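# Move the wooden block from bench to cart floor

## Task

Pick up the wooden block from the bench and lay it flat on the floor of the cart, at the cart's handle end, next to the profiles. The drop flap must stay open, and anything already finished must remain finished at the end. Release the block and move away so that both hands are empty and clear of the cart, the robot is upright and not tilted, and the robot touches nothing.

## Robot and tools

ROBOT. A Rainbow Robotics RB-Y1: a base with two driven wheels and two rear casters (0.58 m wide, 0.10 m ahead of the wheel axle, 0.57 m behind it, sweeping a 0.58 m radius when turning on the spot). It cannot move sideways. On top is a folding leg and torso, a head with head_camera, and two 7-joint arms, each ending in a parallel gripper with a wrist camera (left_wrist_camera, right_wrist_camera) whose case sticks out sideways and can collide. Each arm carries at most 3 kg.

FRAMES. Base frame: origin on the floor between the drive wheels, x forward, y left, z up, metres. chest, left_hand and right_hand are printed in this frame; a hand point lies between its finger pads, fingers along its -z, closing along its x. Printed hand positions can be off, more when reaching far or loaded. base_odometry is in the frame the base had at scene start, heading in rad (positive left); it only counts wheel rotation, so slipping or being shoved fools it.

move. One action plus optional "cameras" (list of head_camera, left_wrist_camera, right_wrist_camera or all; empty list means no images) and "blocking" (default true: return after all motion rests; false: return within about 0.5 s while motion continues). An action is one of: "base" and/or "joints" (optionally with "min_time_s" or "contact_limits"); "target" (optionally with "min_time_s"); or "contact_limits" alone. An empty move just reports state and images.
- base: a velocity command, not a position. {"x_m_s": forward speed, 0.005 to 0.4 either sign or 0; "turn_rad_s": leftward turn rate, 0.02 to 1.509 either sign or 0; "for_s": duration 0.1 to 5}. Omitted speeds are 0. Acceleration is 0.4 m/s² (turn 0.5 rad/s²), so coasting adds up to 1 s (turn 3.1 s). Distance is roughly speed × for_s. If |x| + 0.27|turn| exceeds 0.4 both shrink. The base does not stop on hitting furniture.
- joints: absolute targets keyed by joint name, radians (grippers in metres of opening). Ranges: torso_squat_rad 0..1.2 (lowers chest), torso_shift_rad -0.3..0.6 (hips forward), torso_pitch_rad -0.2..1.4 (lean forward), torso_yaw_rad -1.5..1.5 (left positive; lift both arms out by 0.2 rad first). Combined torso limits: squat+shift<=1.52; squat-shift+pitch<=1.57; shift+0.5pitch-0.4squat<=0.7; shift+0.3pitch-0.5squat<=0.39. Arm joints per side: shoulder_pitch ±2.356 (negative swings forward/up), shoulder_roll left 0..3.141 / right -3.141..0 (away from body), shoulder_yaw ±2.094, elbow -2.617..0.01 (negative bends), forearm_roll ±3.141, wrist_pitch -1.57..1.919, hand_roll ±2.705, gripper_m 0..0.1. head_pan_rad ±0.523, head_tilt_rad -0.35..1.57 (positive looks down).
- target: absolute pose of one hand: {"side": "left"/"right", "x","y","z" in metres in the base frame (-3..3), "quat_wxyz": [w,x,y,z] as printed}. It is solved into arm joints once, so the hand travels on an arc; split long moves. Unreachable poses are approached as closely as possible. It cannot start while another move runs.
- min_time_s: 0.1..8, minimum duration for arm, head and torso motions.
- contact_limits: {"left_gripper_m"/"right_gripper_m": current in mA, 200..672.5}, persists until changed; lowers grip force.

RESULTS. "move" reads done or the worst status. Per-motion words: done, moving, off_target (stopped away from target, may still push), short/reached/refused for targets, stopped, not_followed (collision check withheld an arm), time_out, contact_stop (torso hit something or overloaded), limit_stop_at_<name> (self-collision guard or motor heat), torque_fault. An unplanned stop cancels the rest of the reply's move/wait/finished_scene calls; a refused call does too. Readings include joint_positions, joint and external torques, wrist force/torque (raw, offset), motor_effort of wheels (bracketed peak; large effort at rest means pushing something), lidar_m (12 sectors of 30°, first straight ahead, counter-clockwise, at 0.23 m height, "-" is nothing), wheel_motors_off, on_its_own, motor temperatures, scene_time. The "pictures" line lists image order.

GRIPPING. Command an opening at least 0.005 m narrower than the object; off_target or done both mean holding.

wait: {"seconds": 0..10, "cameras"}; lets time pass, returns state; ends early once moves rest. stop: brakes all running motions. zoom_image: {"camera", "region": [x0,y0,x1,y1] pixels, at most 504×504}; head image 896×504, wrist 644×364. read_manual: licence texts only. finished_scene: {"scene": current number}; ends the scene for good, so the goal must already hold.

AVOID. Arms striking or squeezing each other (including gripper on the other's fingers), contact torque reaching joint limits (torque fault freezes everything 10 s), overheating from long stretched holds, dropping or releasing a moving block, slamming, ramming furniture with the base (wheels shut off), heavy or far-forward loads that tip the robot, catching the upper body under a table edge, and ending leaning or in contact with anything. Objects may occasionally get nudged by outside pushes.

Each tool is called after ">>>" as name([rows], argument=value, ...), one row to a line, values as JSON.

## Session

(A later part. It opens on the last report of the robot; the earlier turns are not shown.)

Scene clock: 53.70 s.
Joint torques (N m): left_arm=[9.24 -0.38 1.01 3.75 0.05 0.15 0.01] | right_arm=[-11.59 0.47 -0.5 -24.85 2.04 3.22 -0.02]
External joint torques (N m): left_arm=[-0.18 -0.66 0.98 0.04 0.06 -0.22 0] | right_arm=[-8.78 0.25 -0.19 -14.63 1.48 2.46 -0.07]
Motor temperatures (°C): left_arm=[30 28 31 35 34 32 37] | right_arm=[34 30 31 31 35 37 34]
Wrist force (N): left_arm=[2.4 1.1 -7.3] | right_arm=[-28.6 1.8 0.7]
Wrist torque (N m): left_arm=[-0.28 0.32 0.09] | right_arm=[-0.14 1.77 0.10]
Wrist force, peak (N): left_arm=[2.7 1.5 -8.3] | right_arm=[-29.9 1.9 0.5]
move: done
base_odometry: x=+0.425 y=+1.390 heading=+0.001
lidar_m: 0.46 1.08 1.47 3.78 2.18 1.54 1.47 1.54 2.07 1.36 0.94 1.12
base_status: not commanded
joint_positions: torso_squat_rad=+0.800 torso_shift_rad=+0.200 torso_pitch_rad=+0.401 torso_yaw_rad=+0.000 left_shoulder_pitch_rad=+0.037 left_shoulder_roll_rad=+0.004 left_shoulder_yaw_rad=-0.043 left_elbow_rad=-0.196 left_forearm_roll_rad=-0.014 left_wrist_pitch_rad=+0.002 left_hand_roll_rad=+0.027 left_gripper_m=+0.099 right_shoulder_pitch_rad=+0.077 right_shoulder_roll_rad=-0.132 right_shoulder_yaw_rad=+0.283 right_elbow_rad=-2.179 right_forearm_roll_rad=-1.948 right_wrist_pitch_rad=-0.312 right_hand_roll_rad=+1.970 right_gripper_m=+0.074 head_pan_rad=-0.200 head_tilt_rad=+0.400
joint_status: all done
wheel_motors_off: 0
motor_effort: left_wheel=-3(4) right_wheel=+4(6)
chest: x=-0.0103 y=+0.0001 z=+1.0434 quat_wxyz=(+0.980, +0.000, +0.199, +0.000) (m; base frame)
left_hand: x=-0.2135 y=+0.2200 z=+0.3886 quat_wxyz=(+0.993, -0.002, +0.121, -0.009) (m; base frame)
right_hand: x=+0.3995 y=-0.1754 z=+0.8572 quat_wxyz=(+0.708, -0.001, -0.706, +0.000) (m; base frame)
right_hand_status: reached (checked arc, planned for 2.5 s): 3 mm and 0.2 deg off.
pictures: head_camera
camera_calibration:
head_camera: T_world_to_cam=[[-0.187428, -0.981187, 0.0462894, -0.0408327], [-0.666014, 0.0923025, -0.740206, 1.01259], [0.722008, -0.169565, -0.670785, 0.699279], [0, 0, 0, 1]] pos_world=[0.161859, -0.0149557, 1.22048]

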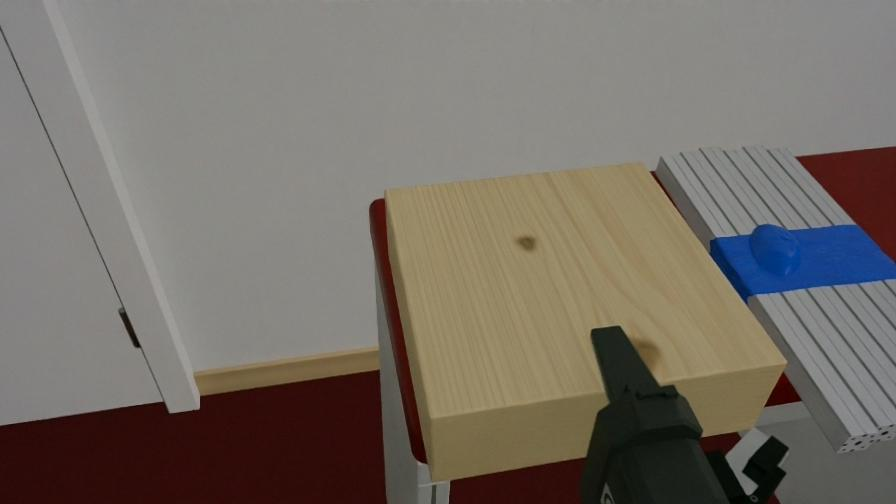

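>>> move(base={"x_m_s": -0.2, "for_s": 3.3}, cameras=[])

>>> move(base={"turn_rad_s": -0.4, "for_s": 3.93}, cameras=["head_camera"])

>>> move(base={"x_m_s": 0.35, "for_s": 4.99}, cameras=["head_camera"])

>>> move(base={"turn_rad_s": 0.4, "for_s": 3.93}, joints={"head_pan_rad": 0.15, "head_tilt_rad": 0.4}, cameras=["head_camera"])

Scene clock: 64.07 s.
Joint torques (N m): left_arm=[8.06 -0.25 0.76 3.58 -0.09 0.16 -0.05] | right_arm=[-12.54 0.33 -0.97 -24.64 2.16 3.39 -0.21]
External joint torques (N m): left_arm=[-1.37 -0.54 0.73 -0.13 -0.08 -0.21 -0.06] | right_arm=[-9.74 0.11 -0.65 -14.43 1.59 2.65 -0.26]
Motor temperatures (°C): left_arm=[31 28 31 35 34 32 37] | right_arm=[34 30 31 33 35 37 34]
Wrist force (N): left_arm=[2.7 1.4 -7.1] | right_arm=[-27.8 1.5 0.6]
Wrist torque (N m): left_arm=[-0.30 0.29 0.02] | right_arm=[-0.14 1.81 0.12]
Wrist force, peak (N): left_arm=[2.4 1.3 -8.5] | right_arm=[-30.2 1.2 -0.2]
move: done
base_odometry: x=-0.235 y=+1.390 heading=+0.000
lidar_m: 1.12 1.77 2.40 3.72 1.21 0.86 0.81 0.86 1.14 2.90 1.62 1.40
base_status: done (sent for 3.3 of 3.3 s)
joint_positions: torso_squat_rad=+0.800 torso_shift_rad=+0.200 torso_pitch_rad=+0.401 torso_yaw_rad=+0.000 left_shoulder_pitch_rad=+0.037 left_shoulder_roll_rad=+0.004 left_shoulder_yaw_rad=-0.043 left_elbow_rad=-0.196 left_forearm_roll_rad=-0.014 left_wrist_pitch_rad=+0.002 left_hand_roll_rad=+0.027 left_gripper_m=+0.099 right_shoulder_pitch_rad=+0.077 right_shoulder_roll_rad=-0.132 right_shoulder_yaw_rad=+0.284 right_elbow_rad=-2.179 right_forearm_roll_rad=-1.948 right_wrist_pitch_rad=-0.312 right_hand_roll_rad=+1.970 right_gripper_m=+0.074 head_pan_rad=-0.200 head_tilt_rad=+0.400
joint_status: not commanded
wheel_motors_off: 0
motor_effort: left_wheel=-7(24) right_wheel=+7(34)
chest: x=-0.0102 y=+0.0000 z=+1.0434 quat_wxyz=(+0.980, +0.000, +0.199, +0.000) (m; base frame)
left_hand: x=-0.2137 y=+0.2200 z=+0.3887 quat_wxyz=(+0.993, -0.002, +0.121, -0.008) (m; base frame)
right_hand: x=+0.3994 y=-0.1754 z=+0.8570 quat_wxyz=(+0.709, -0.001, -0.706, +0.000) (m; base frame)
pictures: none
No camera images: "cameras" was empty.

Scene clock: 69.13 s.
Joint torques (N m): left_arm=[8.35 -0.17 0.66 3.6 -0.03 0.26 0] | right_arm=[-12.7 0.79 -0.84 -24.55 2.07 3.52 -0.1]
External joint torques (N m): left_arm=[-1.09 -0.45 0.63 -0.12 -0.02 -0.12 -0.01] | right_arm=[-9.9 0.57 -0.52 -14.33 1.51 2.77 -0.15]
Motor temperatures (°C): left_arm=[31 28 31 35 34 32 37] | right_arm=[34 30 31 33 35 37 34]
Wrist force (N): left_arm=[2.5 1.7 -7.3] | right_arm=[-28.5 1.9 0.4]
Wrist torque (N m): left_arm=[-0.30 0.25 0.05] | right_arm=[-0.10 1.80 0.08]
Wrist force, peak (N): left_arm=[2.4 1.6 -8.5] | right_arm=[-29.2 1.1 0.1]
move: done
base_odometry: x=-0.235 y=+1.390 heading=-1.573
lidar_m: 2.75 1.62 1.40 1.12 1.77 2.37 3.91 1.24 0.88 0.83 0.84 1.13
base_status: done (sent for 3.93 of 3.93 s)
joint_positions: torso_squat_rad=+0.800 torso_shift_rad=+0.200 torso_pitch_rad=+0.401 torso_yaw_rad=+0.000 left_shoulder_pitch_rad=+0.037 left_shoulder_roll_rad=+0.004 left_shoulder_yaw_rad=-0.043 left_elbow_rad=-0.196 left_forearm_roll_rad=-0.014 left_wrist_pitch_rad=+0.002 left_hand_roll_rad=+0.027 left_gripper_m=+0.099 right_shoulder_pitch_rad=+0.077 right_shoulder_roll_rad=-0.132 right_shoulder_yaw_rad=+0.284 right_elbow_rad=-2.179 right_forearm_roll_rad=-1.948 right_wrist_pitch_rad=-0.312 right_hand_roll_rad=+1.970 right_gripper_m=+0.074 head_pan_rad=-0.200 head_tilt_rad=+0.400
joint_status: not commanded
wheel_motors_off: 0
motor_effort: left_wheel=+16(44) right_wheel=-2(40)
chest: x=-0.0102 y=+0.0000 z=+1.0434 quat_wxyz=(+0.980, +0.000, +0.199, +0.000) (m; base frame)
left_hand: x=-0.2137 y=+0.2200 z=+0.3887 quat_wxyz=(+0.993, -0.002, +0.121, -0.008) (m; base frame)
right_hand: x=+0.3994 y=-0.1754 z=+0.8569 quat_wxyz=(+0.709, -0.001, -0.706, +0.000) (m; base frame)
pictures: head_camera
camera_calibration:
head_camera: T_world_to_cam=[[-0.187416, -0.981194, 0.0461801, -0.0406825], [-0.66611, 0.0923992, -0.740108, 1.01255], [0.721923, -0.169469, -0.6709, 0.699364], [0, 0, 0, 1]] pos_world=[0.161959, -0.0149557, 1.22048]

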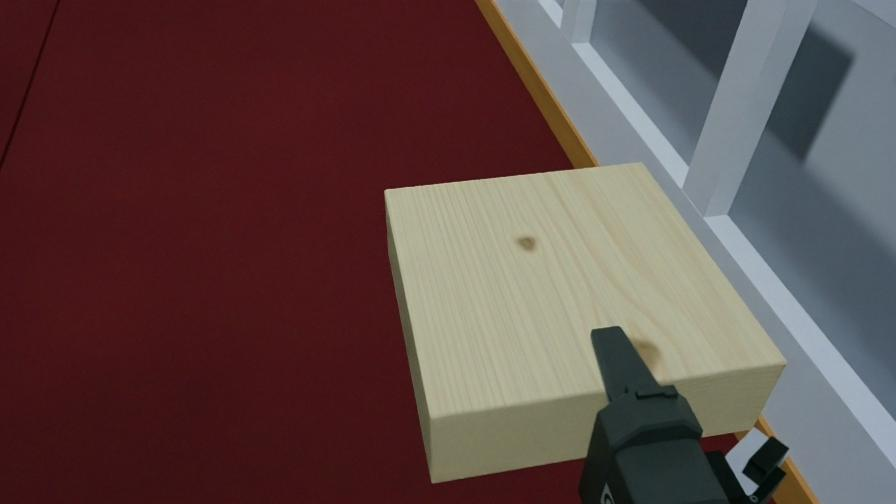

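Scene clock: 75.43 s.
Joint torques (N m): left_arm=[9.33 -0.35 0.7 3.7 -0.05 0.2 0.06] | right_arm=[-12.82 0.76 -1.4 -24.54 2.25 3.5 -0.08]
External joint torques (N m): left_arm=[-0.1 -0.63 0.66 -0.01 -0.04 -0.17 0.05] | right_arm=[-10.02 0.54 -1.09 -14.32 1.69 2.75 -0.13]
Motor temperatures (°C): left_arm=[31 28 31 35 34 32 37] | right_arm=[34 30 31 34 35 37 34]
Wrist force (N): left_arm=[2.2 1.0 -7.3] | right_arm=[-27.9 1.3 0.9]
Wrist torque (N m): left_arm=[-0.24 0.21 0.03] | right_arm=[-0.07 1.80 0.11]
Wrist force, peak (N): left_arm=[2.7 1.3 -8.4] | right_arm=[-30.2 1.8 1.4]
move: done
base_odometry: x=-0.239 y=-0.360 heading=-1.573
lidar_m: 2.48 2.72 1.08 1.02 1.06 2.03 3.55 1.14 0.80 0.75 0.75 1.02
base_status: done (sent for 5 of 5 s)
joint_positions: torso_squat_rad=+0.800 torso_shift_rad=+0.200 torso_pitch_rad=+0.401 torso_yaw_rad=+0.000 left_shoulder_pitch_rad=+0.037 left_shoulder_roll_rad=+0.004 left_shoulder_yaw_rad=-0.043 left_elbow_rad=-0.196 left_forearm_roll_rad=-0.014 left_wrist_pitch_rad=+0.002 left_hand_roll_rad=+0.027 left_gripper_m=+0.099 right_shoulder_pitch_rad=+0.077 right_shoulder_roll_rad=-0.132 right_shoulder_yaw_rad=+0.284 right_elbow_rad=-2.179 right_forearm_roll_rad=-1.948 right_wrist_pitch_rad=-0.312 right_hand_roll_rad=+1.970 right_gripper_m=+0.074 head_pan_rad=-0.200 head_tilt_rad=+0.400
joint_status: not commanded
wheel_motors_off: 0
motor_effort: left_wheel=+2(46) right_wheel=-1(32)
chest: x=-0.0101 y=+0.0000 z=+1.0434 quat_wxyz=(+0.980, +0.000, +0.199, +0.000) (m; base frame)
left_hand: x=-0.2136 y=+0.2200 z=+0.3887 quat_wxyz=(+0.993, -0.002, +0.121, -0.009) (m; base frame)
right_hand: x=+0.3995 y=-0.1754 z=+0.8569 quat_wxyz=(+0.709, -0.001, -0.706, +0.000) (m; base frame)
pictures: head_camera
camera_calibration:
head_camera: T_world_to_cam=[[-0.18741, -0.981194, 0.0462067, -0.0407907], [-0.666216, 0.0923998, -0.740013, 1.01245], [0.721827, -0.16947, -0.671004, 0.699349], [0, 0, 0, 1]] pos_world=[0.162059, -0.0150557, 1.22038]

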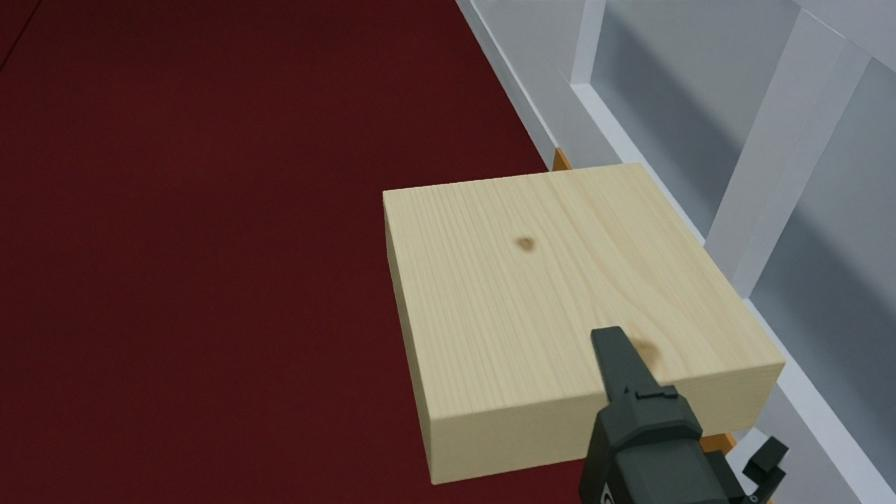

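Scene clock: 80.50 s.
Joint torques (N m): left_arm=[8.99 -0.59 0.88 3.67 -0.05 0.23 -0.01] | right_arm=[-12.8 1.13 -1.38 -24.52 2.25 3.41 -0.16]
External joint torques (N m): left_arm=[-0.45 -0.88 0.85 -0.04 -0.04 -0.14 -0.02] | right_arm=[-10 0.91 -1.07 -14.3 1.69 2.67 -0.21]
Motor temperatures (°C): left_arm=[31 28 31 35 34 32 37] | right_arm=[34 30 31 35 35 37 34]
Wrist force (N): left_arm=[2.3 1.9 -7.7] | right_arm=[-27.9 1.5 0.6]
Wrist torque (N m): left_arm=[-0.30 0.25 0.09] | right_arm=[-0.04 1.87 0.10]
Wrist force, peak (N): left_arm=[3.2 1.2 -8.4] | right_arm=[-29.2 1.7 0.5]
move: done
base_odometry: x=-0.239 y=-0.360 heading=+0.000
lidar_m: 1.03 1.08 2.03 3.31 1.09 0.76 0.75 0.78 1.02 2.60 2.67 1.08
base_status: done (sent for 3.93 of 3.93 s)
joint_positions: torso_squat_rad=+0.800 torso_shift_rad=+0.200 torso_pitch_rad=+0.401 torso_yaw_rad=+0.000 left_shoulder_pitch_rad=+0.037 left_shoulder_roll_rad=+0.004 left_shoulder_yaw_rad=-0.043 left_elbow_rad=-0.196 left_forearm_roll_rad=-0.014 left_wrist_pitch_rad=+0.002 left_hand_roll_rad=+0.027 left_gripper_m=+0.099 right_shoulder_pitch_rad=+0.077 right_shoulder_roll_rad=-0.132 right_shoulder_yaw_rad=+0.284 right_elbow_rad=-2.179 right_forearm_roll_rad=-1.948 right_wrist_pitch_rad=-0.312 right_hand_roll_rad=+1.970 right_gripper_m=+0.074 head_pan_rad=+0.150 head_tilt_rad=+0.400
joint_status: all done
wheel_motors_off: 0
motor_effort: left_wheel=-2(37) right_wheel=+16(29)
chest: x=-0.0101 y=+0.0000 z=+1.0434 quat_wxyz=(+0.980, +0.000, +0.199, +0.000) (m; base frame)
left_hand: x=-0.2136 y=+0.2200 z=+0.3887 quat_wxyz=(+0.993, -0.002, +0.121, -0.009) (m; base frame)
right_hand: x=+0.3995 y=-0.1754 z=+0.8569 quat_wxyz=(+0.709, -0.001, -0.706, +0.000) (m; base frame)
pictures: head_camera
camera_calibration:
head_camera: T_world_to_cam=[[0.132917, -0.987064, -0.089648, 0.0965456], [-0.677233, -0.0244077, -0.735364, 1.00779], [0.723663, 0.158455, -0.671717, 0.700108], [0, 0, 0, 1]] pos_world=[0.163033, 0.00895884, 1.22002]

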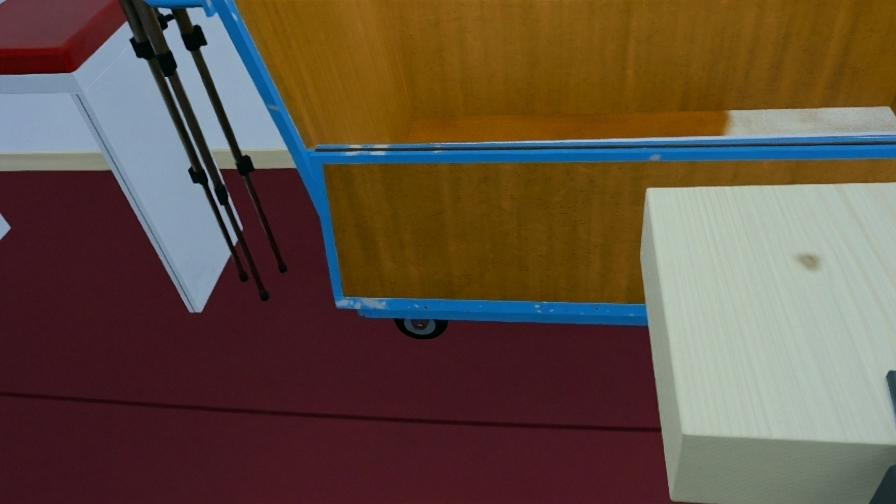

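>>> move(target={"side": "right", "x": 0.4, "y": -0.12, "z": 0.9, "quat_wxyz": [0.6533, 0.2706, -0.6533, 0.2706]}, min_time_s=3.5, cameras=[])

>>> move(target={"side": "right", "x": 0.4, "y": -0.02, "z": 0.92, "quat_wxyz": [0.5, 0.5, -0.5, 0.5]}, min_time_s=3.5, cameras=[])

>>> move(base={"x_m_s": 0.2, "for_s": 3.0}, joints={"left_shoulder_roll_rad": 0.35}, cameras=["head_camera"])

Scene clock: 86.60 s.
Joint torques (N m): left_arm=[8.86 -0.58 0.94 3.71 -0.1 0.18 0.03] | right_arm=[-17.83 -6.77 -12.19 -17.9 -1.67 1.87 -0.53]
External joint torques (N m): left_arm=[-0.57 -0.86 0.91 -0.01 -0.09 -0.19 0.01] | right_arm=[-11.24 1.62 -5.1 -10.18 -1.51 1.47 -0.58]
Motor temperatures (°C): left_arm=[31 28 31 35 34 32 37] | right_arm=[34 30 31 35 35 37 34]
Wrist force (N): left_arm=[2.1 1.2 -7.5] | right_arm=[-28.3 1.2 1.0]
Wrist torque (N m): left_arm=[-0.27 0.23 0.05] | right_arm=[-0.07 1.86 0.14]
Wrist force, peak (N): left_arm=[2.7 2.3 -8.5] | right_arm=[-29.3 3.0 0.7]
move: done
base_odometry: x=-0.239 y=-0.360 heading=+0.000
lidar_m: 1.03 1.07 2.01 3.31 1.08 0.79 0.74 0.79 1.03 2.60 2.67 1.08
base_status: not commanded
joint_positions: torso_squat_rad=+0.800 torso_shift_rad=+0.200 torso_pitch_rad=+0.401 torso_yaw_rad=+0.000 left_shoulder_pitch_rad=+0.037 left_shoulder_roll_rad=+0.004 left_shoulder_yaw_rad=-0.043 left_elbow_rad=-0.196 left_forearm_roll_rad=-0.014 left_wrist_pitch_rad=+0.002 left_hand_roll_rad=+0.027 left_gripper_m=+0.099 right_shoulder_pitch_rad=-0.191 right_shoulder_roll_rad=-0.891 right_shoulder_yaw_rad=+0.297 right_elbow_rad=-2.128 right_forearm_roll_rad=-2.486 right_wrist_pitch_rad=+0.119 right_hand_roll_rad=+1.780 right_gripper_m=+0.074 head_pan_rad=+0.150 head_tilt_rad=+0.400
joint_status: all done
wheel_motors_off: 0
motor_effort: left_wheel=-2(3) right_wheel=+16(18)
chest: x=-0.0101 y=+0.0000 z=+1.0434 quat_wxyz=(+0.980, +0.000, +0.199, +0.000) (m; base frame)
left_hand: x=-0.2136 y=+0.2200 z=+0.3887 quat_wxyz=(+0.993, -0.002, +0.121, -0.009) (m; base frame)
right_hand: x=+0.3997 y=-0.1209 z=+0.8977 quat_wxyz=(+0.656, +0.270, -0.652, +0.270) (m; base frame)
right_hand_status: reached (checked arc, planned for 3.5 s): 2 mm and 0.3 deg off.
pictures: none
No camera images: "cameras" was empty.

Scene clock: 90.43 s.
Joint torques (N m): left_arm=[9.06 -0.77 0.75 3.67 -0.08 0.17 -0.03] | right_arm=[-26.5 -3.81 -15.55 -11.28 -7.96 1.05 -0.42]
External joint torques (N m): left_arm=[-0.37 -1.06 0.72 -0.04 -0.07 -0.2 -0.05] | right_arm=[-10.85 5.29 -6.51 -5.83 -6.48 0.87 -0.47]
Motor temperatures (°C): left_arm=[31 28 31 35 34 32 37] | right_arm=[34 30 31 35 36 37 34]
Wrist force (N): left_arm=[2.1 1.2 -7.3] | right_arm=[-28.5 0.3 0.2]
Wrist torque (N m): left_arm=[-0.25 0.25 0.04] | right_arm=[-0.16 1.84 0.12]
Wrist force, peak (N): left_arm=[2.1 1.0 -8.3] | right_arm=[-29.3 1.7 0.1]
move: done
base_odometry: x=-0.239 y=-0.360 heading=+0.000
lidar_m: 1.03 1.05 2.02 3.31 1.10 0.76 0.74 0.78 1.04 2.61 2.68 1.08
base_status: not commanded
joint_positions: torso_squat_rad=+0.800 torso_shift_rad=+0.200 torso_pitch_rad=+0.401 torso_yaw_rad=+0.000 left_shoulder_pitch_rad=+0.037 left_shoulder_roll_rad=+0.004 left_shoulder_yaw_rad=-0.043 left_elbow_rad=-0.196 left_forearm_roll_rad=-0.014 left_wrist_pitch_rad=+0.002 left_hand_roll_rad=+0.027 left_gripper_m=+0.099 right_shoulder_pitch_rad=-0.888 right_shoulder_roll_rad=-0.876 right_shoulder_yaw_rad=+0.612 right_elbow_rad=-1.531 right_forearm_roll_rad=-2.580 right_wrist_pitch_rad=+0.927 right_hand_roll_rad=+1.658 right_gripper_m=+0.074 head_pan_rad=+0.150 head_tilt_rad=+0.400
joint_status: all done
wheel_motors_off: 0
motor_effort: left_wheel=-2(3) right_wheel=+17(20)
chest: x=-0.0101 y=+0.0000 z=+1.0434 quat_wxyz=(+0.980, +0.000, +0.199, +0.000) (m; base frame)
left_hand: x=-0.2136 y=+0.2200 z=+0.3886 quat_wxyz=(+0.993, -0.002, +0.121, -0.008) (m; base frame)
right_hand: x=+0.3995 y=-0.0209 z=+0.9180 quat_wxyz=(+0.504, +0.498, -0.499, +0.499) (m; base frame)
right_hand_status: reached (checked arc, planned for 3.5 s): 2 mm and 0.5 deg off.
pictures: none
No camera images: "cameras" was empty.

Scene clock: 94.37 s.
Joint torques (N m): left_arm=[9.67 6.99 1.4 3.87 -0.06 0.21 -0.03] | right_arm=[-24.76 -4.33 -16.15 -12.36 -7.79 0.91 -0.41]
External joint torques (N m): left_arm=[-0.47 -2.2 0.58 -0.03 -0.09 -0.22 -0.05] | right_arm=[-9.1 4.76 -7.1 -6.91 -6.31 0.79 -0.46]
Motor temperatures (°C): left_arm=[31 28 31 35 34 32 37] | right_arm=[34 30 32 34 36 37 34]
Wrist force (N): left_arm=[2.4 -0.3 -7.2] | right_arm=[-28.8 0.8 0.3]
Wrist torque (N m): left_arm=[-0.25 0.28 0.07] | right_arm=[-0.06 1.75 0.09]
Wrist force, peak (N): left_arm=[3.0 -0.3 -8.2] | right_arm=[-30.1 -1.0 0.3]
move: done
base_odometry: x=+0.361 y=-0.360 heading=+0.000
lidar_m: 0.43 0.44 0.61 4.26 1.96 1.41 1.33 1.39 1.86 4.66 0.64 0.45
base_status: done (sent for 3 of 3 s)
joint_positions: torso_squat_rad=+0.800 torso_shift_rad=+0.200 torso_pitch_rad=+0.401 torso_yaw_rad=+0.000 left_shoulder_pitch_rad=+0.037 left_shoulder_roll_rad=+0.350 left_shoulder_yaw_rad=-0.043 left_elbow_rad=-0.196 left_forearm_roll_rad=-0.014 left_wrist_pitch_rad=+0.002 left_hand_roll_rad=+0.027 left_gripper_m=+0.099 right_shoulder_pitch_rad=-0.888 right_shoulder_roll_rad=-0.876 right_shoulder_yaw_rad=+0.612 right_elbow_rad=-1.531 right_forearm_roll_rad=-2.580 right_wrist_pitch_rad=+0.927 right_hand_roll_rad=+1.658 right_gripper_m=+0.074 head_pan_rad=+0.150 head_tilt_rad=+0.400
joint_status: all done
wheel_motors_off: 0
motor_effort: left_wheel=+2(32) right_wheel=-2(45)
chest: x=-0.0102 y=+0.0001 z=+1.0434 quat_wxyz=(+0.980, +0.000, +0.199, +0.000) (m; base frame)
left_hand: x=-0.1977 y=+0.4777 z=+0.4304 quat_wxyz=(+0.977, +0.162, +0.123, -0.062) (m; base frame)
right_hand: x=+0.3995 y=-0.0207 z=+0.9182 quat_wxyz=(+0.504, +0.498, -0.499, +0.499) (m; base frame)
pictures: head_camera
camera_calibration:
head_camera: T_world_to_cam=[[0.132988, -0.987076, -0.0894113, 0.0964556], [-0.677153, -0.0246157, -0.73543, 1.0078], [0.723725, 0.158349, -0.671675, 0.700089], [0, 0, 0, 1]] pos_world=[0.162933, 0.00915848, 1.22002]

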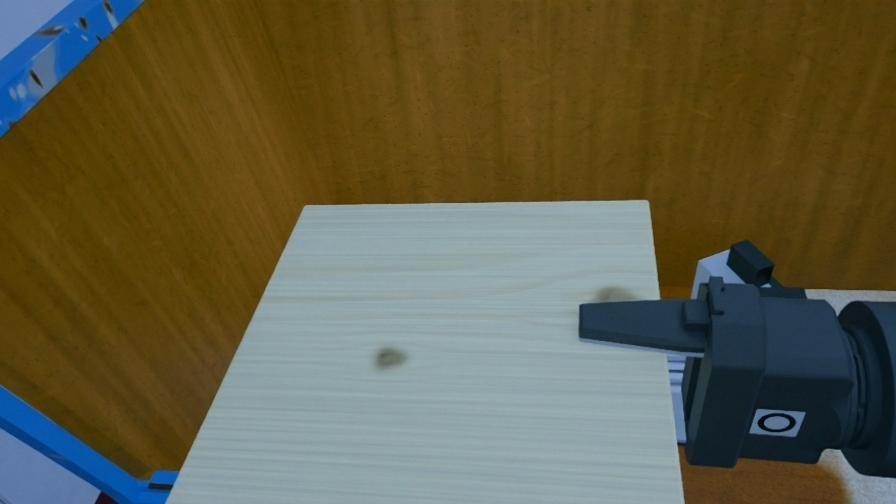

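>>> move(base={"x_m_s": 0.15, "for_s": 1.35}, joints={"head_tilt_rad": 0.7}, cameras=["head_camera"])

>>> move(target={"side": "right", "x": 0.42, "y": 0.0, "z": 0.96, "quat_wxyz": [0.5, 0.5, -0.5, 0.5]}, min_time_s=2, cameras=[])

>>> move(joints={"torso_pitch_rad": 0.65, "torso_shift_rad": 0.25, "torso_yaw_rad": 0.15}, min_time_s=2.5, cameras=["head_camera"])

Scene clock: 98.33 s.
Joint torques (N m): left_arm=[9.75 7.01 1.48 3.75 -0.1 0.22 0.02] | right_arm=[-24.74 -4.8 -16.4 -12.09 -7.82 1.14 -0.38]
External joint torques (N m): left_arm=[-0.4 -2.18 0.67 -0.16 -0.13 -0.22 0] | right_arm=[-9.08 4.3 -7.36 -6.64 -6.34 0.92 -0.43]
Motor temperatures (°C): left_arm=[31 28 31 35 34 32 37] | right_arm=[34 30 32 34 36 37 34]
Wrist force (N): left_arm=[2.6 -0.7 -7.9] | right_arm=[-28.7 0.3 0.3]
Wrist torque (N m): left_arm=[-0.17 0.26 0.03] | right_arm=[-0.20 1.81 0.11]
Wrist force, peak (N): left_arm=[3.3 -1.4 -7.9] | right_arm=[-29.8 -2.5 0.5]
move: done
base_odometry: x=+0.566 y=-0.360 heading=+0.000
lidar_m: 0.22 0.23 0.31 1.68 2.29 1.63 1.54 1.60 2.15 4.55 0.35 0.25
base_status: done (sent for 1.37 of 1.37 s)
joint_positions: torso_squat_rad=+0.800 torso_shift_rad=+0.200 torso_pitch_rad=+0.401 torso_yaw_rad=+0.000 left_shoulder_pitch_rad=+0.037 left_shoulder_roll_rad=+0.350 left_shoulder_yaw_rad=-0.043 left_elbow_rad=-0.196 left_forearm_roll_rad=-0.014 left_wrist_pitch_rad=+0.002 left_hand_roll_rad=+0.027 left_gripper_m=+0.099 right_shoulder_pitch_rad=-0.888 right_shoulder_roll_rad=-0.876 right_shoulder_yaw_rad=+0.612 right_elbow_rad=-1.531 right_forearm_roll_rad=-2.580 right_wrist_pitch_rad=+0.927 right_hand_roll_rad=+1.658 right_gripper_m=+0.074 head_pan_rad=+0.150 head_tilt_rad=+0.700
joint_status: all done
wheel_motors_off: 0
motor_effort: left_wheel=+2(28) right_wheel=-2(22)
chest: x=-0.0102 y=+0.0001 z=+1.0434 quat_wxyz=(+0.980, +0.000, +0.199, +0.000) (m; base frame)
left_hand: x=-0.1977 y=+0.4777 z=+0.4304 quat_wxyz=(+0.977, +0.162, +0.123, -0.062) (m; base frame)
right_hand: x=+0.3995 y=-0.0207 z=+0.9181 quat_wxyz=(+0.504, +0.498, -0.499, +0.499) (m; base frame)
pictures: head_camera
camera_calibration:
head_camera: T_world_to_cam=[[0.123947, -0.988492, -0.086721, 0.0939505], [-0.861545, -0.0638437, -0.503651, 0.741549], [0.492319, 0.13714, -0.859543, 0.949523], [0, 0, 0, 1]] pos_world=[0.159765, 0.00999476, 1.19779]

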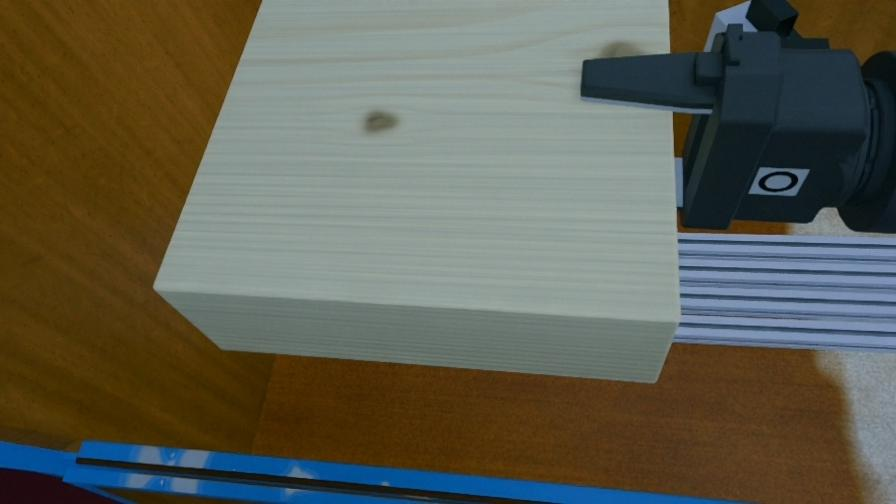

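Scene clock: 100.67 s.
Joint torques (N m): left_arm=[9.69 7.25 2 3.89 -0.12 0.3 0.06] | right_arm=[-28.2 -4.01 -16.27 -10.41 -7.23 -0.23 -0.46]
External joint torques (N m): left_arm=[-0.46 -1.94 1.18 -0.02 -0.15 -0.13 0.04] | right_arm=[-10.95 4.82 -6.78 -5.32 -5.8 -0.19 -0.51]
Motor temperatures (°C): left_arm=[31 28 31 35 34 32 37] | right_arm=[34 30 32 34 36 37 34]
Wrist force (N): left_arm=[1.4 -0.6 -7.8] | right_arm=[-28.7 0.8 0.5]
Wrist torque (N m): left_arm=[-0.16 0.18 0.05] | right_arm=[-0.14 1.81 0.11]
Wrist force, peak (N): left_arm=[2.8 -0.3 -7.9] | right_arm=[-29.7 0.6 0.6]
move: done
base_odometry: x=+0.566 y=-0.360 heading=+0.000
lidar_m: 0.22 0.24 0.33 1.68 2.26 1.62 1.54 1.60 2.16 4.55 0.34 0.23
base_status: not commanded
joint_positions: torso_squat_rad=+0.800 torso_shift_rad=+0.200 torso_pitch_rad=+0.401 torso_yaw_rad=+0.000 left_shoulder_pitch_rad=+0.037 left_shoulder_roll_rad=+0.350 left_shoulder_yaw_rad=-0.043 left_elbow_rad=-0.196 left_forearm_roll_rad=-0.014 left_wrist_pitch_rad=+0.002 left_hand_roll_rad=+0.027 left_gripper_m=+0.099 right_shoulder_pitch_rad=-1.012 right_shoulder_roll_rad=-0.867 right_shoulder_yaw_rad=+0.624 right_elbow_rad=-1.518 right_forearm_roll_rad=-2.567 right_wrist_pitch_rad=+0.893 right_hand_roll_rad=+1.550 right_gripper_m=+0.074 head_pan_rad=+0.150 head_tilt_rad=+0.700
joint_status: all done
wheel_motors_off: 0
motor_effort: left_wheel=+2(3) right_wheel=-3(4)
chest: x=-0.0102 y=+0.0001 z=+1.0434 quat_wxyz=(+0.980, +0.000, +0.199, +0.000) (m; base frame)
left_hand: x=-0.1977 y=+0.4777 z=+0.4304 quat_wxyz=(+0.977, +0.162, +0.123, -0.062) (m; base frame)
right_hand: x=+0.4199 y=-0.0009 z=+0.9577 quat_wxyz=(+0.502, +0.499, -0.499, +0.500) (m; base frame)
right_hand_status: reached (checked arc, planned for 2.0 s): 2 mm and 0.3 deg off.
pictures: none
No camera images: "cameras" was empty.

Scene clock: 103.47 s.
Joint torques (N m): left_arm=[15.04 8.18 1.85 6.19 0 0.64 0.08] | right_arm=[-25.55 -1.53 -15.37 -14.82 -7.37 2.09 -0.59]
External joint torques (N m): left_arm=[-1.4 -2.22 0.92 -0.07 -0.02 -0.27 0.05] | right_arm=[-10.85 5.17 -7.59 -8.12 -5.94 1.65 -0.64]
Motor temperatures (°C): left_arm=[31 28 31 35 34 32 37] | right_arm=[35 30 32 34 37 37 34]
Wrist force (N): left_arm=[4.0 -0.8 -5.9] | right_arm=[-27.6 -6.3 2.8]
Wrist torque (N m): left_arm=[-0.16 0.34 0.10] | right_arm=[-0.63 1.76 0.10]
Wrist force, peak (N): left_arm=[4.9 -0.7 -7.0] | right_arm=[-28.2 -6.7 2.8]
move: done
base_odometry: x=+0.566 y=-0.360 heading=+0.000
lidar_m: 0.22 0.23 0.32 1.69 2.26 1.63 1.54 1.61 2.14 4.56 0.35 0.23
base_status: not commanded
joint_positions: torso_squat_rad=+0.800 torso_shift_rad=+0.250 torso_pitch_rad=+0.651 torso_yaw_rad=+0.150 left_shoulder_pitch_rad=+0.037 left_shoulder_roll_rad=+0.350 left_shoulder_yaw_rad=-0.043 left_elbow_rad=-0.196 left_forearm_roll_rad=-0.014 left_wrist_pitch_rad=+0.002 left_hand_roll_rad=+0.027 left_gripper_m=+0.099 right_shoulder_pitch_rad=-1.012 right_shoulder_roll_rad=-0.867 right_shoulder_yaw_rad=+0.624 right_elbow_rad=-1.517 right_forearm_roll_rad=-2.567 right_wrist_pitch_rad=+0.892 right_hand_roll_rad=+1.550 right_gripper_m=+0.074 head_pan_rad=+0.150 head_tilt_rad=+0.700
joint_status: all done
wheel_motors_off: 0
motor_effort: left_wheel=+3(3) right_wheel=-2(4)
chest: x=+0.0803 y=+0.0001 z=+0.9992 quat_wxyz=(+0.945, +0.024, +0.319, +0.071) (m; base frame)
left_hand: x=-0.3105 y=+0.4823 z=+0.4954 quat_wxyz=(+0.950, +0.181, +0.256, -0.013) (m; base frame)
right_hand: x=+0.4723 y=+0.0632 z=+0.8125 quat_wxyz=(+0.508, +0.607, -0.418, +0.446) (m; base frame)
pictures: head_camera
camera_calibration:
head_camera: T_world_to_cam=[[0.214824, -0.955305, -0.203085, 0.18789], [-0.946416, -0.152282, -0.284793, 0.585336], [0.241137, 0.253384, -0.93683, 0.96434], [0, 0, 0, 1]] pos_world=[0.281069, 0.0242809, 1.10828]

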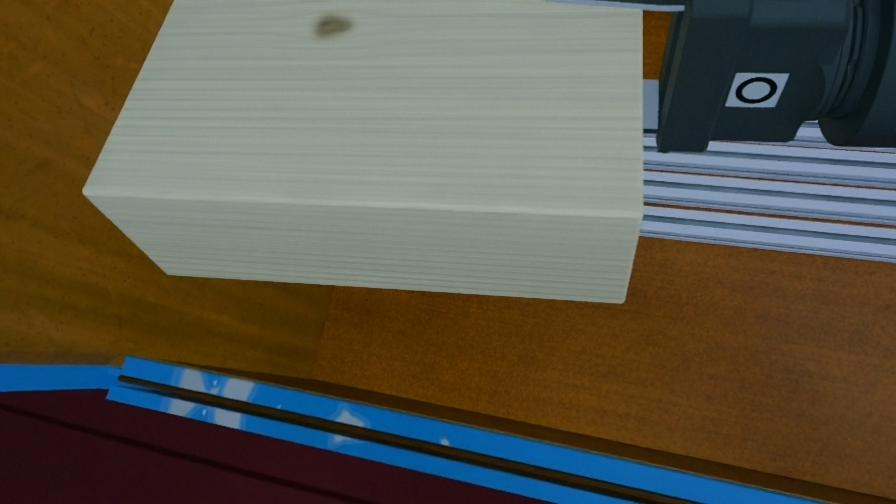

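>>> move(target={"side": "right", "x": 0.42, "y": 0.1, "z": 0.86, "quat_wxyz": [0.5623, 0.4171, -0.3937, 0.5957]}, min_time_s=3, cameras=[])

>>> move(joints={"torso_pitch_rad": 0.85, "torso_shift_rad": 0.3, "torso_yaw_rad": 0.25}, min_time_s=2.5, cameras=["head_camera"])

>>> move(target={"side": "right", "x": 0.42, "y": 0.11, "z": 0.74, "quat_wxyz": [0.5623, 0.4171, -0.3937, 0.5957]}, min_time_s=2.5, cameras=[])

>>> move(joints={"torso_pitch_rad": 1.0, "torso_shift_rad": 0.33, "torso_yaw_rad": 0.3, "head_tilt_rad": 0.45, "head_pan_rad": -0.1}, min_time_s=2.5, cameras=["head_camera"])

Scene clock: 110.30 s.
Joint torques (N m): left_arm=[14.91 7.97 1.76 6.39 0.02 0.72 0.02] | right_arm=[-25.77 -4.47 -17.8 -8.54 -1.43 -7.01 -0.38]
External joint torques (N m): left_arm=[-1.53 -2.42 0.84 0.12 0 -0.19 -0.01] | right_arm=[-10.35 1.36 -7.54 -5.42 -1.35 -5.54 -0.42]
Motor temperatures (°C): left_arm=[31 28 31 35 34 32 37] | right_arm=[35 30 32 34 37 37 34]
Wrist force (N): left_arm=[3.8 -1.3 -6.5] | right_arm=[-26.3 1.0 -9.1]
Wrist torque (N m): left_arm=[-0.10 0.31 0.06] | right_arm=[-0.18 1.73 0.08]
Wrist force, peak (N): left_arm=[4.6 -0.7 -7.1] | right_arm=[-28.4 -5.7 3.7]
move: done
base_odometry: x=+0.566 y=-0.360 heading=+0.000
lidar_m: 0.22 0.23 0.33 1.69 2.28 1.62 1.54 1.60 2.14 4.55 0.34 0.24
base_status: not commanded
joint_positions: torso_squat_rad=+0.800 torso_shift_rad=+0.250 torso_pitch_rad=+0.651 torso_yaw_rad=+0.150 left_shoulder_pitch_rad=+0.037 left_shoulder_roll_rad=+0.350 left_shoulder_yaw_rad=-0.043 left_elbow_rad=-0.196 left_forearm_roll_rad=-0.014 left_wrist_pitch_rad=+0.002 left_hand_roll_rad=+0.027 left_gripper_m=+0.099 right_shoulder_pitch_rad=-1.592 right_shoulder_roll_rad=-1.243 right_shoulder_yaw_rad=+1.217 right_elbow_rad=-2.115 right_forearm_roll_rad=-1.844 right_wrist_pitch_rad=+0.287 right_hand_roll_rad=+0.638 right_gripper_m=+0.074 head_pan_rad=+0.150 head_tilt_rad=+0.700
joint_status: all done
wheel_motors_off: 0
motor_effort: left_wheel=+3(4) right_wheel=-2(4)
chest: x=+0.0803 y=+0.0001 z=+0.9992 quat_wxyz=(+0.945, +0.024, +0.319, +0.071) (m; base frame)
left_hand: x=-0.3105 y=+0.4823 z=+0.4954 quat_wxyz=(+0.950, +0.181, +0.256, -0.013) (m; base frame)
right_hand: x=+0.4200 y=+0.0991 z=+0.8581 quat_wxyz=(+0.560, +0.421, -0.392, +0.596) (m; base frame)
right_hand_status: reached (checked arc, planned for 3.0 s): 2 mm and 0.6 deg off.
pictures: none
No camera images: "cameras" was empty.

Scene clock: 113.10 s.
Joint torques (N m): left_arm=[18.55 9.31 1.77 7.76 -0.04 1.09 -0.01] | right_arm=[-24.18 -0.71 -17.02 -11.76 -1.83 -6.09 -0.4]
External joint torques (N m): left_arm=[-1.87 -2.32 0.74 -0.01 -0.06 -0.15 -0.06] | right_arm=[-9.88 3.39 -7.66 -6.66 -1.65 -4.82 -0.45]
Motor temperatures (°C): left_arm=[31 28 31 35 34 32 37] | right_arm=[35 30 32 34 37 37 34]
Wrist force (N): left_arm=[5.0 -1.6 -5.4] | right_arm=[-27.4 -5.0 -5.9]
Wrist torque (N m): left_arm=[-0.06 0.35 0.04] | right_arm=[-0.48 1.65 0.09]
Wrist force, peak (N): left_arm=[4.7 -1.9 -7.0] | right_arm=[-27.5 -4.5 -6.0]
move: done
base_odometry: x=+0.566 y=-0.360 heading=+0.000
lidar_m: 0.22 0.24 0.31 1.70 2.27 1.63 1.54 1.61 2.14 4.56 0.34 0.23
base_status: not commanded
joint_positions: torso_squat_rad=+0.800 torso_shift_rad=+0.300 torso_pitch_rad=+0.851 torso_yaw_rad=+0.250 left_shoulder_pitch_rad=+0.037 left_shoulder_roll_rad=+0.350 left_shoulder_yaw_rad=-0.043 left_elbow_rad=-0.196 left_forearm_roll_rad=-0.014 left_wrist_pitch_rad=+0.002 left_hand_roll_rad=+0.027 left_gripper_m=+0.099 right_shoulder_pitch_rad=-1.592 right_shoulder_roll_rad=-1.244 right_shoulder_yaw_rad=+1.217 right_elbow_rad=-2.115 right_forearm_roll_rad=-1.844 right_wrist_pitch_rad=+0.287 right_hand_roll_rad=+0.638 right_gripper_m=+0.074 head_pan_rad=+0.150 head_tilt_rad=+0.700
joint_status: all done
wheel_motors_off: 0
motor_effort: left_wheel=+2(4) right_wheel=-1(4)
chest: x=+0.1489 y=+0.0001 z=+0.9505 quat_wxyz=(+0.904, +0.051, +0.409, +0.113) (m; base frame)
left_hand: x=-0.3658 y=+0.4793 z=+0.5705 quat_wxyz=(+0.913, +0.202, +0.356, +0.012) (m; base frame)
right_hand: x=+0.4464 y=+0.1339 z=+0.7533 quat_wxyz=(+0.560, +0.511, -0.338, +0.557) (m; base frame)
pictures: head_camera
camera_calibration:
head_camera: T_world_to_cam=[[0.232029, -0.921235, -0.312233, 0.264417], [-0.972213, -0.209386, -0.10469, 0.469053], [0.0310672, 0.327848, -0.944219, 0.940485], [0, 0, 0, 1]] pos_world=[0.365449, 0.0334669, 1.01969]

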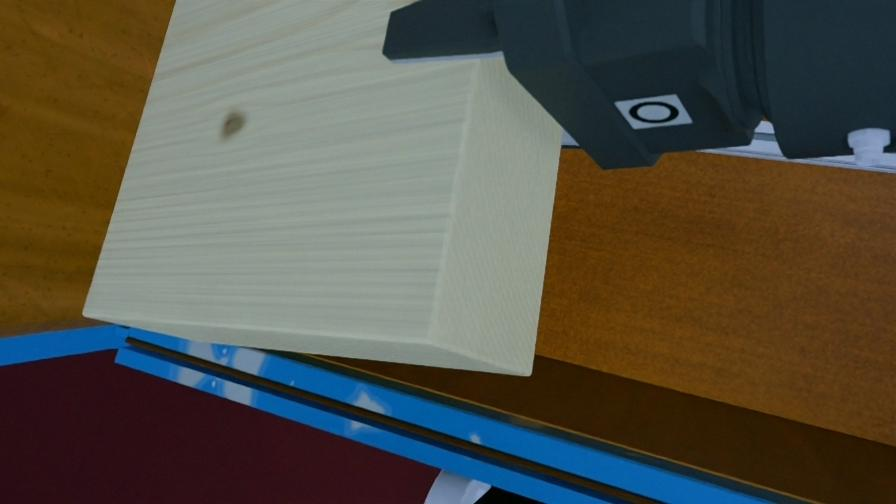

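Scene clock: 115.93 s.
Joint torques (N m): left_arm=[18.9 9.47 1.62 7.86 -0.05 1.11 0.03] | right_arm=[-17.5 -0.49 -16.29 -15.25 0.32 -8.52 -0.21]
External joint torques (N m): left_arm=[-1.52 -2.17 0.58 0.09 -0.08 -0.12 -0.01] | right_arm=[-6.22 4.41 -8.39 -9.02 0.05 -6.7 -0.26]
Motor temperatures (°C): left_arm=[31 28 31 35 34 32 37] | right_arm=[35 30 32 33 36 37 34]
Wrist force (N): left_arm=[5.2 -1.2 -5.8] | right_arm=[-26.1 0.6 -9.2]
Wrist torque (N m): left_arm=[-0.14 0.47 0.03] | right_arm=[-0.18 1.73 0.10]
Wrist force, peak (N): left_arm=[5.5 -1.3 -6.4] | right_arm=[-27.7 -5.7 -6.7]
move: done
base_odometry: x=+0.566 y=-0.360 heading=+0.000
lidar_m: 0.22 0.23 0.32 1.69 2.27 1.62 1.54 1.61 2.15 4.57 0.35 0.24
base_status: not commanded
joint_positions: torso_squat_rad=+0.800 torso_shift_rad=+0.300 torso_pitch_rad=+0.851 torso_yaw_rad=+0.250 left_shoulder_pitch_rad=+0.037 left_shoulder_roll_rad=+0.350 left_shoulder_yaw_rad=-0.043 left_elbow_rad=-0.196 left_forearm_roll_rad=-0.014 left_wrist_pitch_rad=+0.002 left_hand_roll_rad=+0.027 left_gripper_m=+0.099 right_shoulder_pitch_rad=-1.341 right_shoulder_roll_rad=-1.286 right_shoulder_yaw_rad=+1.055 right_elbow_rad=-2.361 right_forearm_roll_rad=-0.871 right_wrist_pitch_rad=+0.417 right_hand_roll_rad=-0.053 right_gripper_m=+0.074 head_pan_rad=+0.150 head_tilt_rad=+0.700
joint_status: all done
wheel_motors_off: 0
motor_effort: left_wheel=+2(3) right_wheel=-2(5)
chest: x=+0.1489 y=+0.0001 z=+0.9505 quat_wxyz=(+0.904, +0.051, +0.409, +0.113) (m; base frame)
left_hand: x=-0.3658 y=+0.4793 z=+0.5705 quat_wxyz=(+0.913, +0.202, +0.356, +0.012) (m; base frame)
right_hand: x=+0.4206 y=+0.1092 z=+0.7378 quat_wxyz=(+0.564, +0.417, -0.391, +0.596) (m; base frame)
right_hand_status: reached (checked arc, planned for 2.5 s): 2 mm and 0.3 deg off.
pictures: none
No camera images: "cameras" was empty.

Scene clock: 118.73 s.
Joint torques (N m): left_arm=[21.27 10.08 2.02 8.77 -0.09 1.27 -0.07] | right_arm=[-16.09 1.8 -14.6 -17.1 -0.17 -8.65 -0.34]
External joint torques (N m): left_arm=[-1.55 -2.07 0.93 0.11 -0.12 -0.17 -0.11] | right_arm=[-6.1 5.48 -7.73 -9.7 -0.33 -6.81 -0.39]
Motor temperatures (°C): left_arm=[31 28 31 35 34 32 37] | right_arm=[35 30 32 33 36 37 34]
Wrist force (N): left_arm=[5.7 -1.3 -4.6] | right_arm=[-26.7 -3.3 -7.9]
Wrist torque (N m): left_arm=[-0.12 0.44 0.05] | right_arm=[-0.48 1.74 0.11]
Wrist force, peak (N): left_arm=[6.7 -1.8 -5.8] | right_arm=[-27.3 -2.4 -8.2]
move: done
base_odometry: x=+0.566 y=-0.360 heading=+0.000
lidar_m: 0.22 0.24 0.32 1.70 2.27 1.62 1.53 1.60 2.15 4.55 0.34 0.24
base_status: not commanded
joint_positions: torso_squat_rad=+0.800 torso_shift_rad=+0.330 torso_pitch_rad=+1.001 torso_yaw_rad=+0.300 left_shoulder_pitch_rad=+0.037 left_shoulder_roll_rad=+0.350 left_shoulder_yaw_rad=-0.043 left_elbow_rad=-0.196 left_forearm_roll_rad=-0.014 left_wrist_pitch_rad=+0.002 left_hand_roll_rad=+0.027 left_gripper_m=+0.099 right_shoulder_pitch_rad=-1.341 right_shoulder_roll_rad=-1.286 right_shoulder_yaw_rad=+1.055 right_elbow_rad=-2.361 right_forearm_roll_rad=-0.871 right_wrist_pitch_rad=+0.417 right_hand_roll_rad=-0.053 right_gripper_m=+0.074 head_pan_rad=-0.100 head_tilt_rad=+0.450
joint_status: all done
wheel_motors_off: 0
motor_effort: left_wheel=+3(3) right_wheel=+0(4)
chest: x=+0.1907 y=+0.0001 z=+0.9089 quat_wxyz=(+0.868, +0.072, +0.474, +0.131) (m; base frame)
left_hand: x=-0.3880 y=+0.4760 z=+0.6301 quat_wxyz=(+0.879, +0.215, +0.426, +0.018) (m; base frame)
right_hand: x=+0.4245 y=+0.1259 z=+0.6629 quat_wxyz=(+0.574, +0.477, -0.354, +0.564) (m; base frame)
pictures: head_camera
camera_calibration:
head_camera: T_world_to_cam=[[0.0845233, -0.978327, -0.189027, 0.163054], [-0.982724, -0.0505, -0.178057, 0.593907], [0.164652, 0.200811, -0.965694, 0.847696], [0, 0, 0, 1]] pos_world=[0.430289, 0.0192854, 0.955185]

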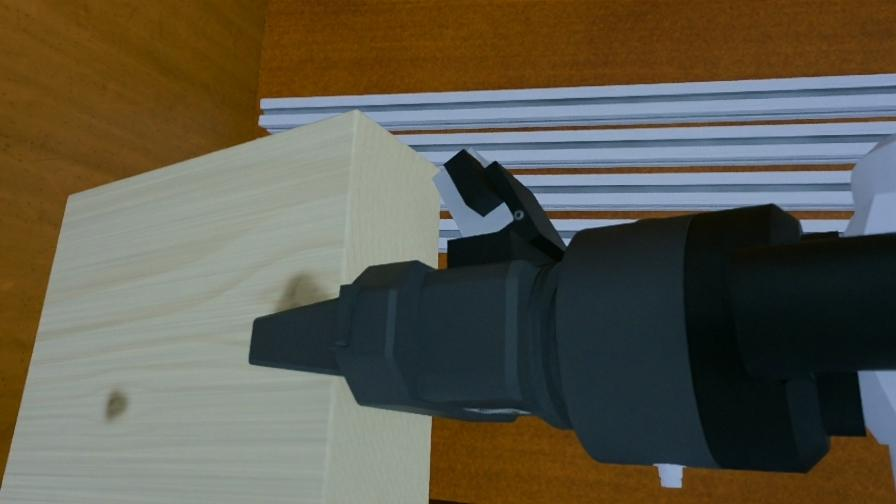

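>>> move(target={"side": "right", "x": 0.424, "y": 0.125, "z": 0.6, "quat_wxyz": [0.5385, 0.4471, -0.4133, 0.5826]}, min_time_s=2.5, cameras=[])

>>> move(joints={"torso_squat_rad": 0.9, "torso_shift_rad": 0.4}, min_time_s=2, cameras=[])

>>> move(target={"side": "right", "x": 0.424, "y": 0.145, "z": 0.46, "quat_wxyz": [0.5385, 0.4471, -0.4133, 0.5826]}, min_time_s=2.5, cameras=["head_camera"])

Scene clock: 124.70 s.
Joint torques (N m): left_arm=[21.2 9.93 2.13 8.74 -0.08 1.29 0.03] | right_arm=[-14.1 5.8 -10.44 -19.41 -0.02 -8.92 0.06]
External joint torques (N m): left_arm=[-1.62 -2.22 1.04 0.07 -0.1 -0.15 -0.02] | right_arm=[-5.09 9.54 -4.26 -11.12 -0.21 -7.07 0.01]
Motor temperatures (°C): left_arm=[31 28 31 35 34 32 37] | right_arm=[35 30 32 34 36 38 34]
Wrist force (N): left_arm=[5.7 -1.6 -4.7] | right_arm=[-27.1 0.9 -7.2]
Wrist torque (N m): left_arm=[-0.07 0.45 0.02] | right_arm=[-0.17 1.77 0.09]
Wrist force, peak (N): left_arm=[6.4 -1.9 -5.7] | right_arm=[-27.8 -1.3 -7.5]
move: done
base_odometry: x=+0.566 y=-0.360 heading=+0.000
lidar_m: 0.22 0.23 0.33 1.69 2.28 1.62 1.54 1.60 2.16 4.57 0.34 0.23
base_status: not commanded
joint_positions: torso_squat_rad=+0.800 torso_shift_rad=+0.330 torso_pitch_rad=+1.001 torso_yaw_rad=+0.300 left_shoulder_pitch_rad=+0.037 left_shoulder_roll_rad=+0.350 left_shoulder_yaw_rad=-0.043 left_elbow_rad=-0.196 left_forearm_roll_rad=-0.014 left_wrist_pitch_rad=+0.002 left_hand_roll_rad=+0.027 left_gripper_m=+0.099 right_shoulder_pitch_rad=-1.228 right_shoulder_roll_rad=-1.252 right_shoulder_yaw_rad=+1.151 right_elbow_rad=-2.175 right_forearm_roll_rad=-0.725 right_wrist_pitch_rad=+0.184 right_hand_roll_rad=+0.137 right_gripper_m=+0.074 head_pan_rad=-0.100 head_tilt_rad=+0.450
joint_status: all done
wheel_motors_off: 0
motor_effort: left_wheel=+3(3) right_wheel=-1(4)
chest: x=+0.1907 y=+0.0001 z=+0.9089 quat_wxyz=(+0.868, +0.072, +0.474, +0.131) (m; base frame)
left_hand: x=-0.3880 y=+0.4760 z=+0.6301 quat_wxyz=(+0.879, +0.215, +0.426, +0.018) (m; base frame)
right_hand: x=+0.4244 y=+0.1237 z=+0.5974 quat_wxyz=(+0.541, +0.445, -0.411, +0.583) (m; base frame)
right_hand_status: reached (checked arc, planned for 2.5 s): 3 mm and 0.4 deg off.
pictures: none
No camera images: "cameras" was empty.

Scene clock: 127.00 s.
Joint torques (N m): left_arm=[21.22 9.87 1.98 8.71 0.01 1.3 0.03] | right_arm=[-14.35 6.02 -10.46 -19.74 0.02 -8.96 0.09]
External joint torques (N m): left_arm=[-1.6 -2.28 0.9 0.04 -0.01 -0.15 -0.01] | right_arm=[-5.35 9.75 -4.28 -11.46 -0.18 -7.11 0.04]
Motor temperatures (°C): left_arm=[31 28 31 35 34 32 37] | right_arm=[35 30 32 34 36 38 34]
Wrist force (N): left_arm=[5.7 -1.1 -5.5] | right_arm=[-26.9 0.7 -6.7]
Wrist torque (N m): left_arm=[-0.16 0.48 0.03] | right_arm=[-0.18 1.81 0.12]
Wrist force, peak (N): left_arm=[6.2 -1.3 -6.0] | right_arm=[-27.8 0.3 -7.2]
move: done
base_odometry: x=+0.566 y=-0.360 heading=+0.000
lidar_m: 0.22 0.24 0.31 1.69 2.28 1.61 1.54 1.61 2.15 4.56 0.34 0.25
base_status: not commanded
joint_positions: torso_squat_rad=+0.900 torso_shift_rad=+0.400 torso_pitch_rad=+1.001 torso_yaw_rad=+0.300 left_shoulder_pitch_rad=+0.037 left_shoulder_roll_rad=+0.350 left_shoulder_yaw_rad=-0.043 left_elbow_rad=-0.196 left_forearm_roll_rad=-0.014 left_wrist_pitch_rad=+0.002 left_hand_roll_rad=+0.027 left_gripper_m=+0.099 right_shoulder_pitch_rad=-1.228 right_shoulder_roll_rad=-1.252 right_shoulder_yaw_rad=+1.151 right_elbow_rad=-2.175 right_forearm_roll_rad=-0.725 right_wrist_pitch_rad=+0.184 right_hand_roll_rad=+0.137 right_gripper_m=+0.074 head_pan_rad=-0.100 head_tilt_rad=+0.450
joint_status: all done
wheel_motors_off: 0
motor_effort: left_wheel=+1(3) right_wheel=-1(4)
chest: x=+0.2021 y=+0.0001 z=+0.8483 quat_wxyz=(+0.868, +0.072, +0.474, +0.131) (m; base frame)
left_hand: x=-0.3765 y=+0.4760 z=+0.5696 quat_wxyz=(+0.879, +0.215, +0.426, +0.018) (m; base frame)
right_hand: x=+0.4358 y=+0.1237 z=+0.5368 quat_wxyz=(+0.541, +0.445, -0.411, +0.583) (m; base frame)
pictures: none
No camera images: "cameras" was empty.

Scene clock: 129.83 s.
Joint torques (N m): left_arm=[20.92 10 1.7 8.64 -0.01 1.31 0.03] | right_arm=[-17.46 7.98 -9.4 -19.47 0.35 -8.85 0.04]
External joint torques (N m): left_arm=[-1.9 -2.15 0.61 -0.03 -0.03 -0.13 -0.02] | right_arm=[-8.09 9.93 -3.78 -11.3 0.1 -7.03 0]
Motor temperatures (°C): left_arm=[31 28 31 36 34 32 37] | right_arm=[35 30 32 34 36 38 34]
Wrist force (N): left_arm=[5.4 -1.6 -5.2] | right_arm=[-27.9 1.0 -7.5]
Wrist torque (N m): left_arm=[-0.11 0.44 0.05] | right_arm=[-0.22 1.63 0.13]
Wrist force, peak (N): left_arm=[6.5 -1.0 -5.6] | right_arm=[-28.0 0.1 -7.9]
move: done
base_odometry: x=+0.566 y=-0.360 heading=+0.000
lidar_m: 0.22 0.23 0.31 1.68 2.26 1.62 1.54 1.61 2.13 4.57 0.33 0.24
base_status: not commanded
joint_positions: torso_squat_rad=+0.900 torso_shift_rad=+0.400 torso_pitch_rad=+1.001 torso_yaw_rad=+0.300 left_shoulder_pitch_rad=+0.037 left_shoulder_roll_rad=+0.350 left_shoulder_yaw_rad=-0.043 left_elbow_rad=-0.196 left_forearm_roll_rad=-0.014 left_wrist_pitch_rad=+0.002 left_hand_roll_rad=+0.027 left_gripper_m=+0.099 right_shoulder_pitch_rad=-1.270 right_shoulder_roll_rad=-1.100 right_shoulder_yaw_rad=+1.341 right_elbow_rad=-1.852 right_forearm_roll_rad=-0.716 right_wrist_pitch_rad=-0.029 right_hand_roll_rad=+0.216 right_gripper_m=+0.074 head_pan_rad=-0.100 head_tilt_rad=+0.450
joint_status: all done
wheel_motors_off: 0
motor_effort: left_wheel=+2(2) right_wheel=+0(3)
chest: x=+0.2021 y=+0.0001 z=+0.8483 quat_wxyz=(+0.868, +0.072, +0.474, +0.131) (m; base frame)
left_hand: x=-0.3765 y=+0.4760 z=+0.5696 quat_wxyz=(+0.879, +0.215, +0.426, +0.018) (m; base frame)
right_hand: x=+0.4244 y=+0.1429 z=+0.4571 quat_wxyz=(+0.542, +0.442, -0.412, +0.584) (m; base frame)
right_hand_status: reached (checked arc, planned for 2.5 s): 4 mm and 0.7 deg off.
pictures: head_camera
camera_calibration:
head_camera: T_world_to_cam=[[0.0845032, -0.978329, -0.18903, 0.150647], [-0.982725, -0.0504801, -0.178052, 0.594316], [0.164652, 0.200811, -0.965694, 0.787298], [0, 0, 0, 1]] pos_world=[0.441689, 0.0192855, 0.894585]

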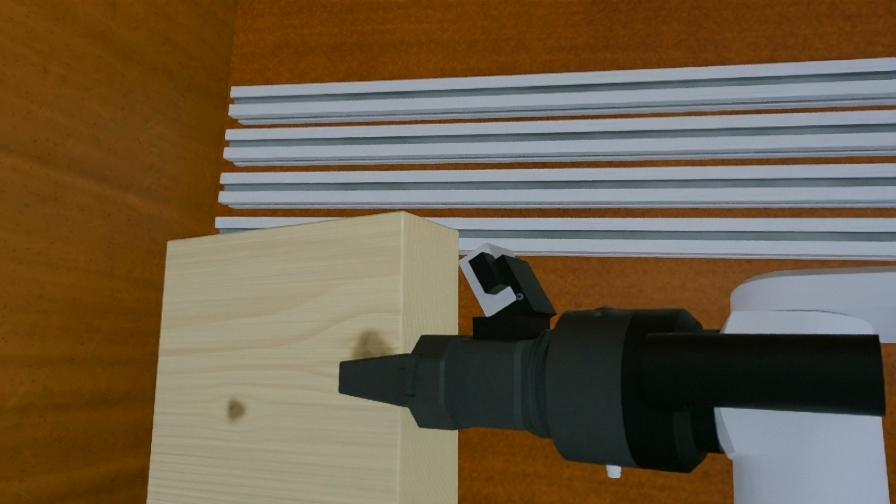

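>>> move(target={"side": "right", "x": 0.421, "y": 0.167, "z": 0.39, "quat_wxyz": [0.5259, 0.4692, -0.4492, 0.5493]}, min_time_s=3, cameras=["head_camera"])

>>> zoom_image(camera="head_camera", region=[100, 200, 500, 504])

Scene clock: 141.23 s.
Joint torques (N m): left_arm=[21.15 10.04 1.99 8.69 -0.08 1.27 0.02] | right_arm=[-18.51 10.85 -8.44 -17.24 0.55 -9.17 -0.46]
External joint torques (N m): left_arm=[-1.67 -2.11 0.91 0.03 -0.11 -0.17 -0.02] | right_arm=[-8.6 10.48 -3.74 -10.35 0.26 -7.28 -0.51]
Motor temperatures (°C): left_arm=[31 28 31 36 34 32 37] | right_arm=[35 30 32 34 36 39 34]
Wrist force (N): left_arm=[5.4 -1.5 -5.1] | right_arm=[-27.7 1.2 -4.4]
Wrist torque (N m): left_arm=[-0.13 0.40 0.06] | right_arm=[-0.18 1.79 0.10]
Wrist force, peak (N): left_arm=[6.6 -1.8 -5.2] | right_arm=[-28.5 -3.6 -4.8]
move: done
base_odometry: x=+0.566 y=-0.360 heading=+0.000
lidar_m: 0.22 0.23 0.30 1.69 2.29 1.62 1.55 1.60 2.15 4.55 0.33 0.24
base_status: not commanded
joint_positions: torso_squat_rad=+0.900 torso_shift_rad=+0.400 torso_pitch_rad=+1.001 torso_yaw_rad=+0.300 left_shoulder_pitch_rad=+0.037 left_shoulder_roll_rad=+0.350 left_shoulder_yaw_rad=-0.043 left_elbow_rad=-0.196 left_forearm_roll_rad=-0.014 left_wrist_pitch_rad=+0.002 left_hand_roll_rad=+0.027 left_gripper_m=+0.099 right_shoulder_pitch_rad=-1.310 right_shoulder_roll_rad=-0.875 right_shoulder_yaw_rad=+1.520 right_elbow_rad=-1.365 right_forearm_roll_rad=-0.625 right_wrist_pitch_rad=-0.430 right_hand_roll_rad=+0.120 right_gripper_m=+0.074 head_pan_rad=-0.100 head_tilt_rad=+0.450
joint_status: all done
wheel_motors_off: 0
motor_effort: left_wheel=+2(2) right_wheel=+0(3)
chest: x=+0.2021 y=+0.0001 z=+0.8483 quat_wxyz=(+0.868, +0.072, +0.474, +0.131) (m; base frame)
left_hand: x=-0.3765 y=+0.4760 z=+0.5696 quat_wxyz=(+0.879, +0.215, +0.426, +0.018) (m; base frame)
right_hand: x=+0.4211 y=+0.1643 z=+0.3878 quat_wxyz=(+0.531, +0.461, -0.447, +0.553) (m; base frame)
right_hand_status: reached (checked arc, planned for 3.0 s): 3 mm and 1.1 deg off.
pictures: head_camera
camera_calibration:
head_camera: T_world_to_cam=[[0.0845032, -0.978329, -0.18903, 0.150647], [-0.982725, -0.0504801, -0.178052, 0.594316], [0.164652, 0.200811, -0.965694, 0.787298], [0, 0, 0, 1]] pos_world=[0.441689, 0.0192855, 0.894585]

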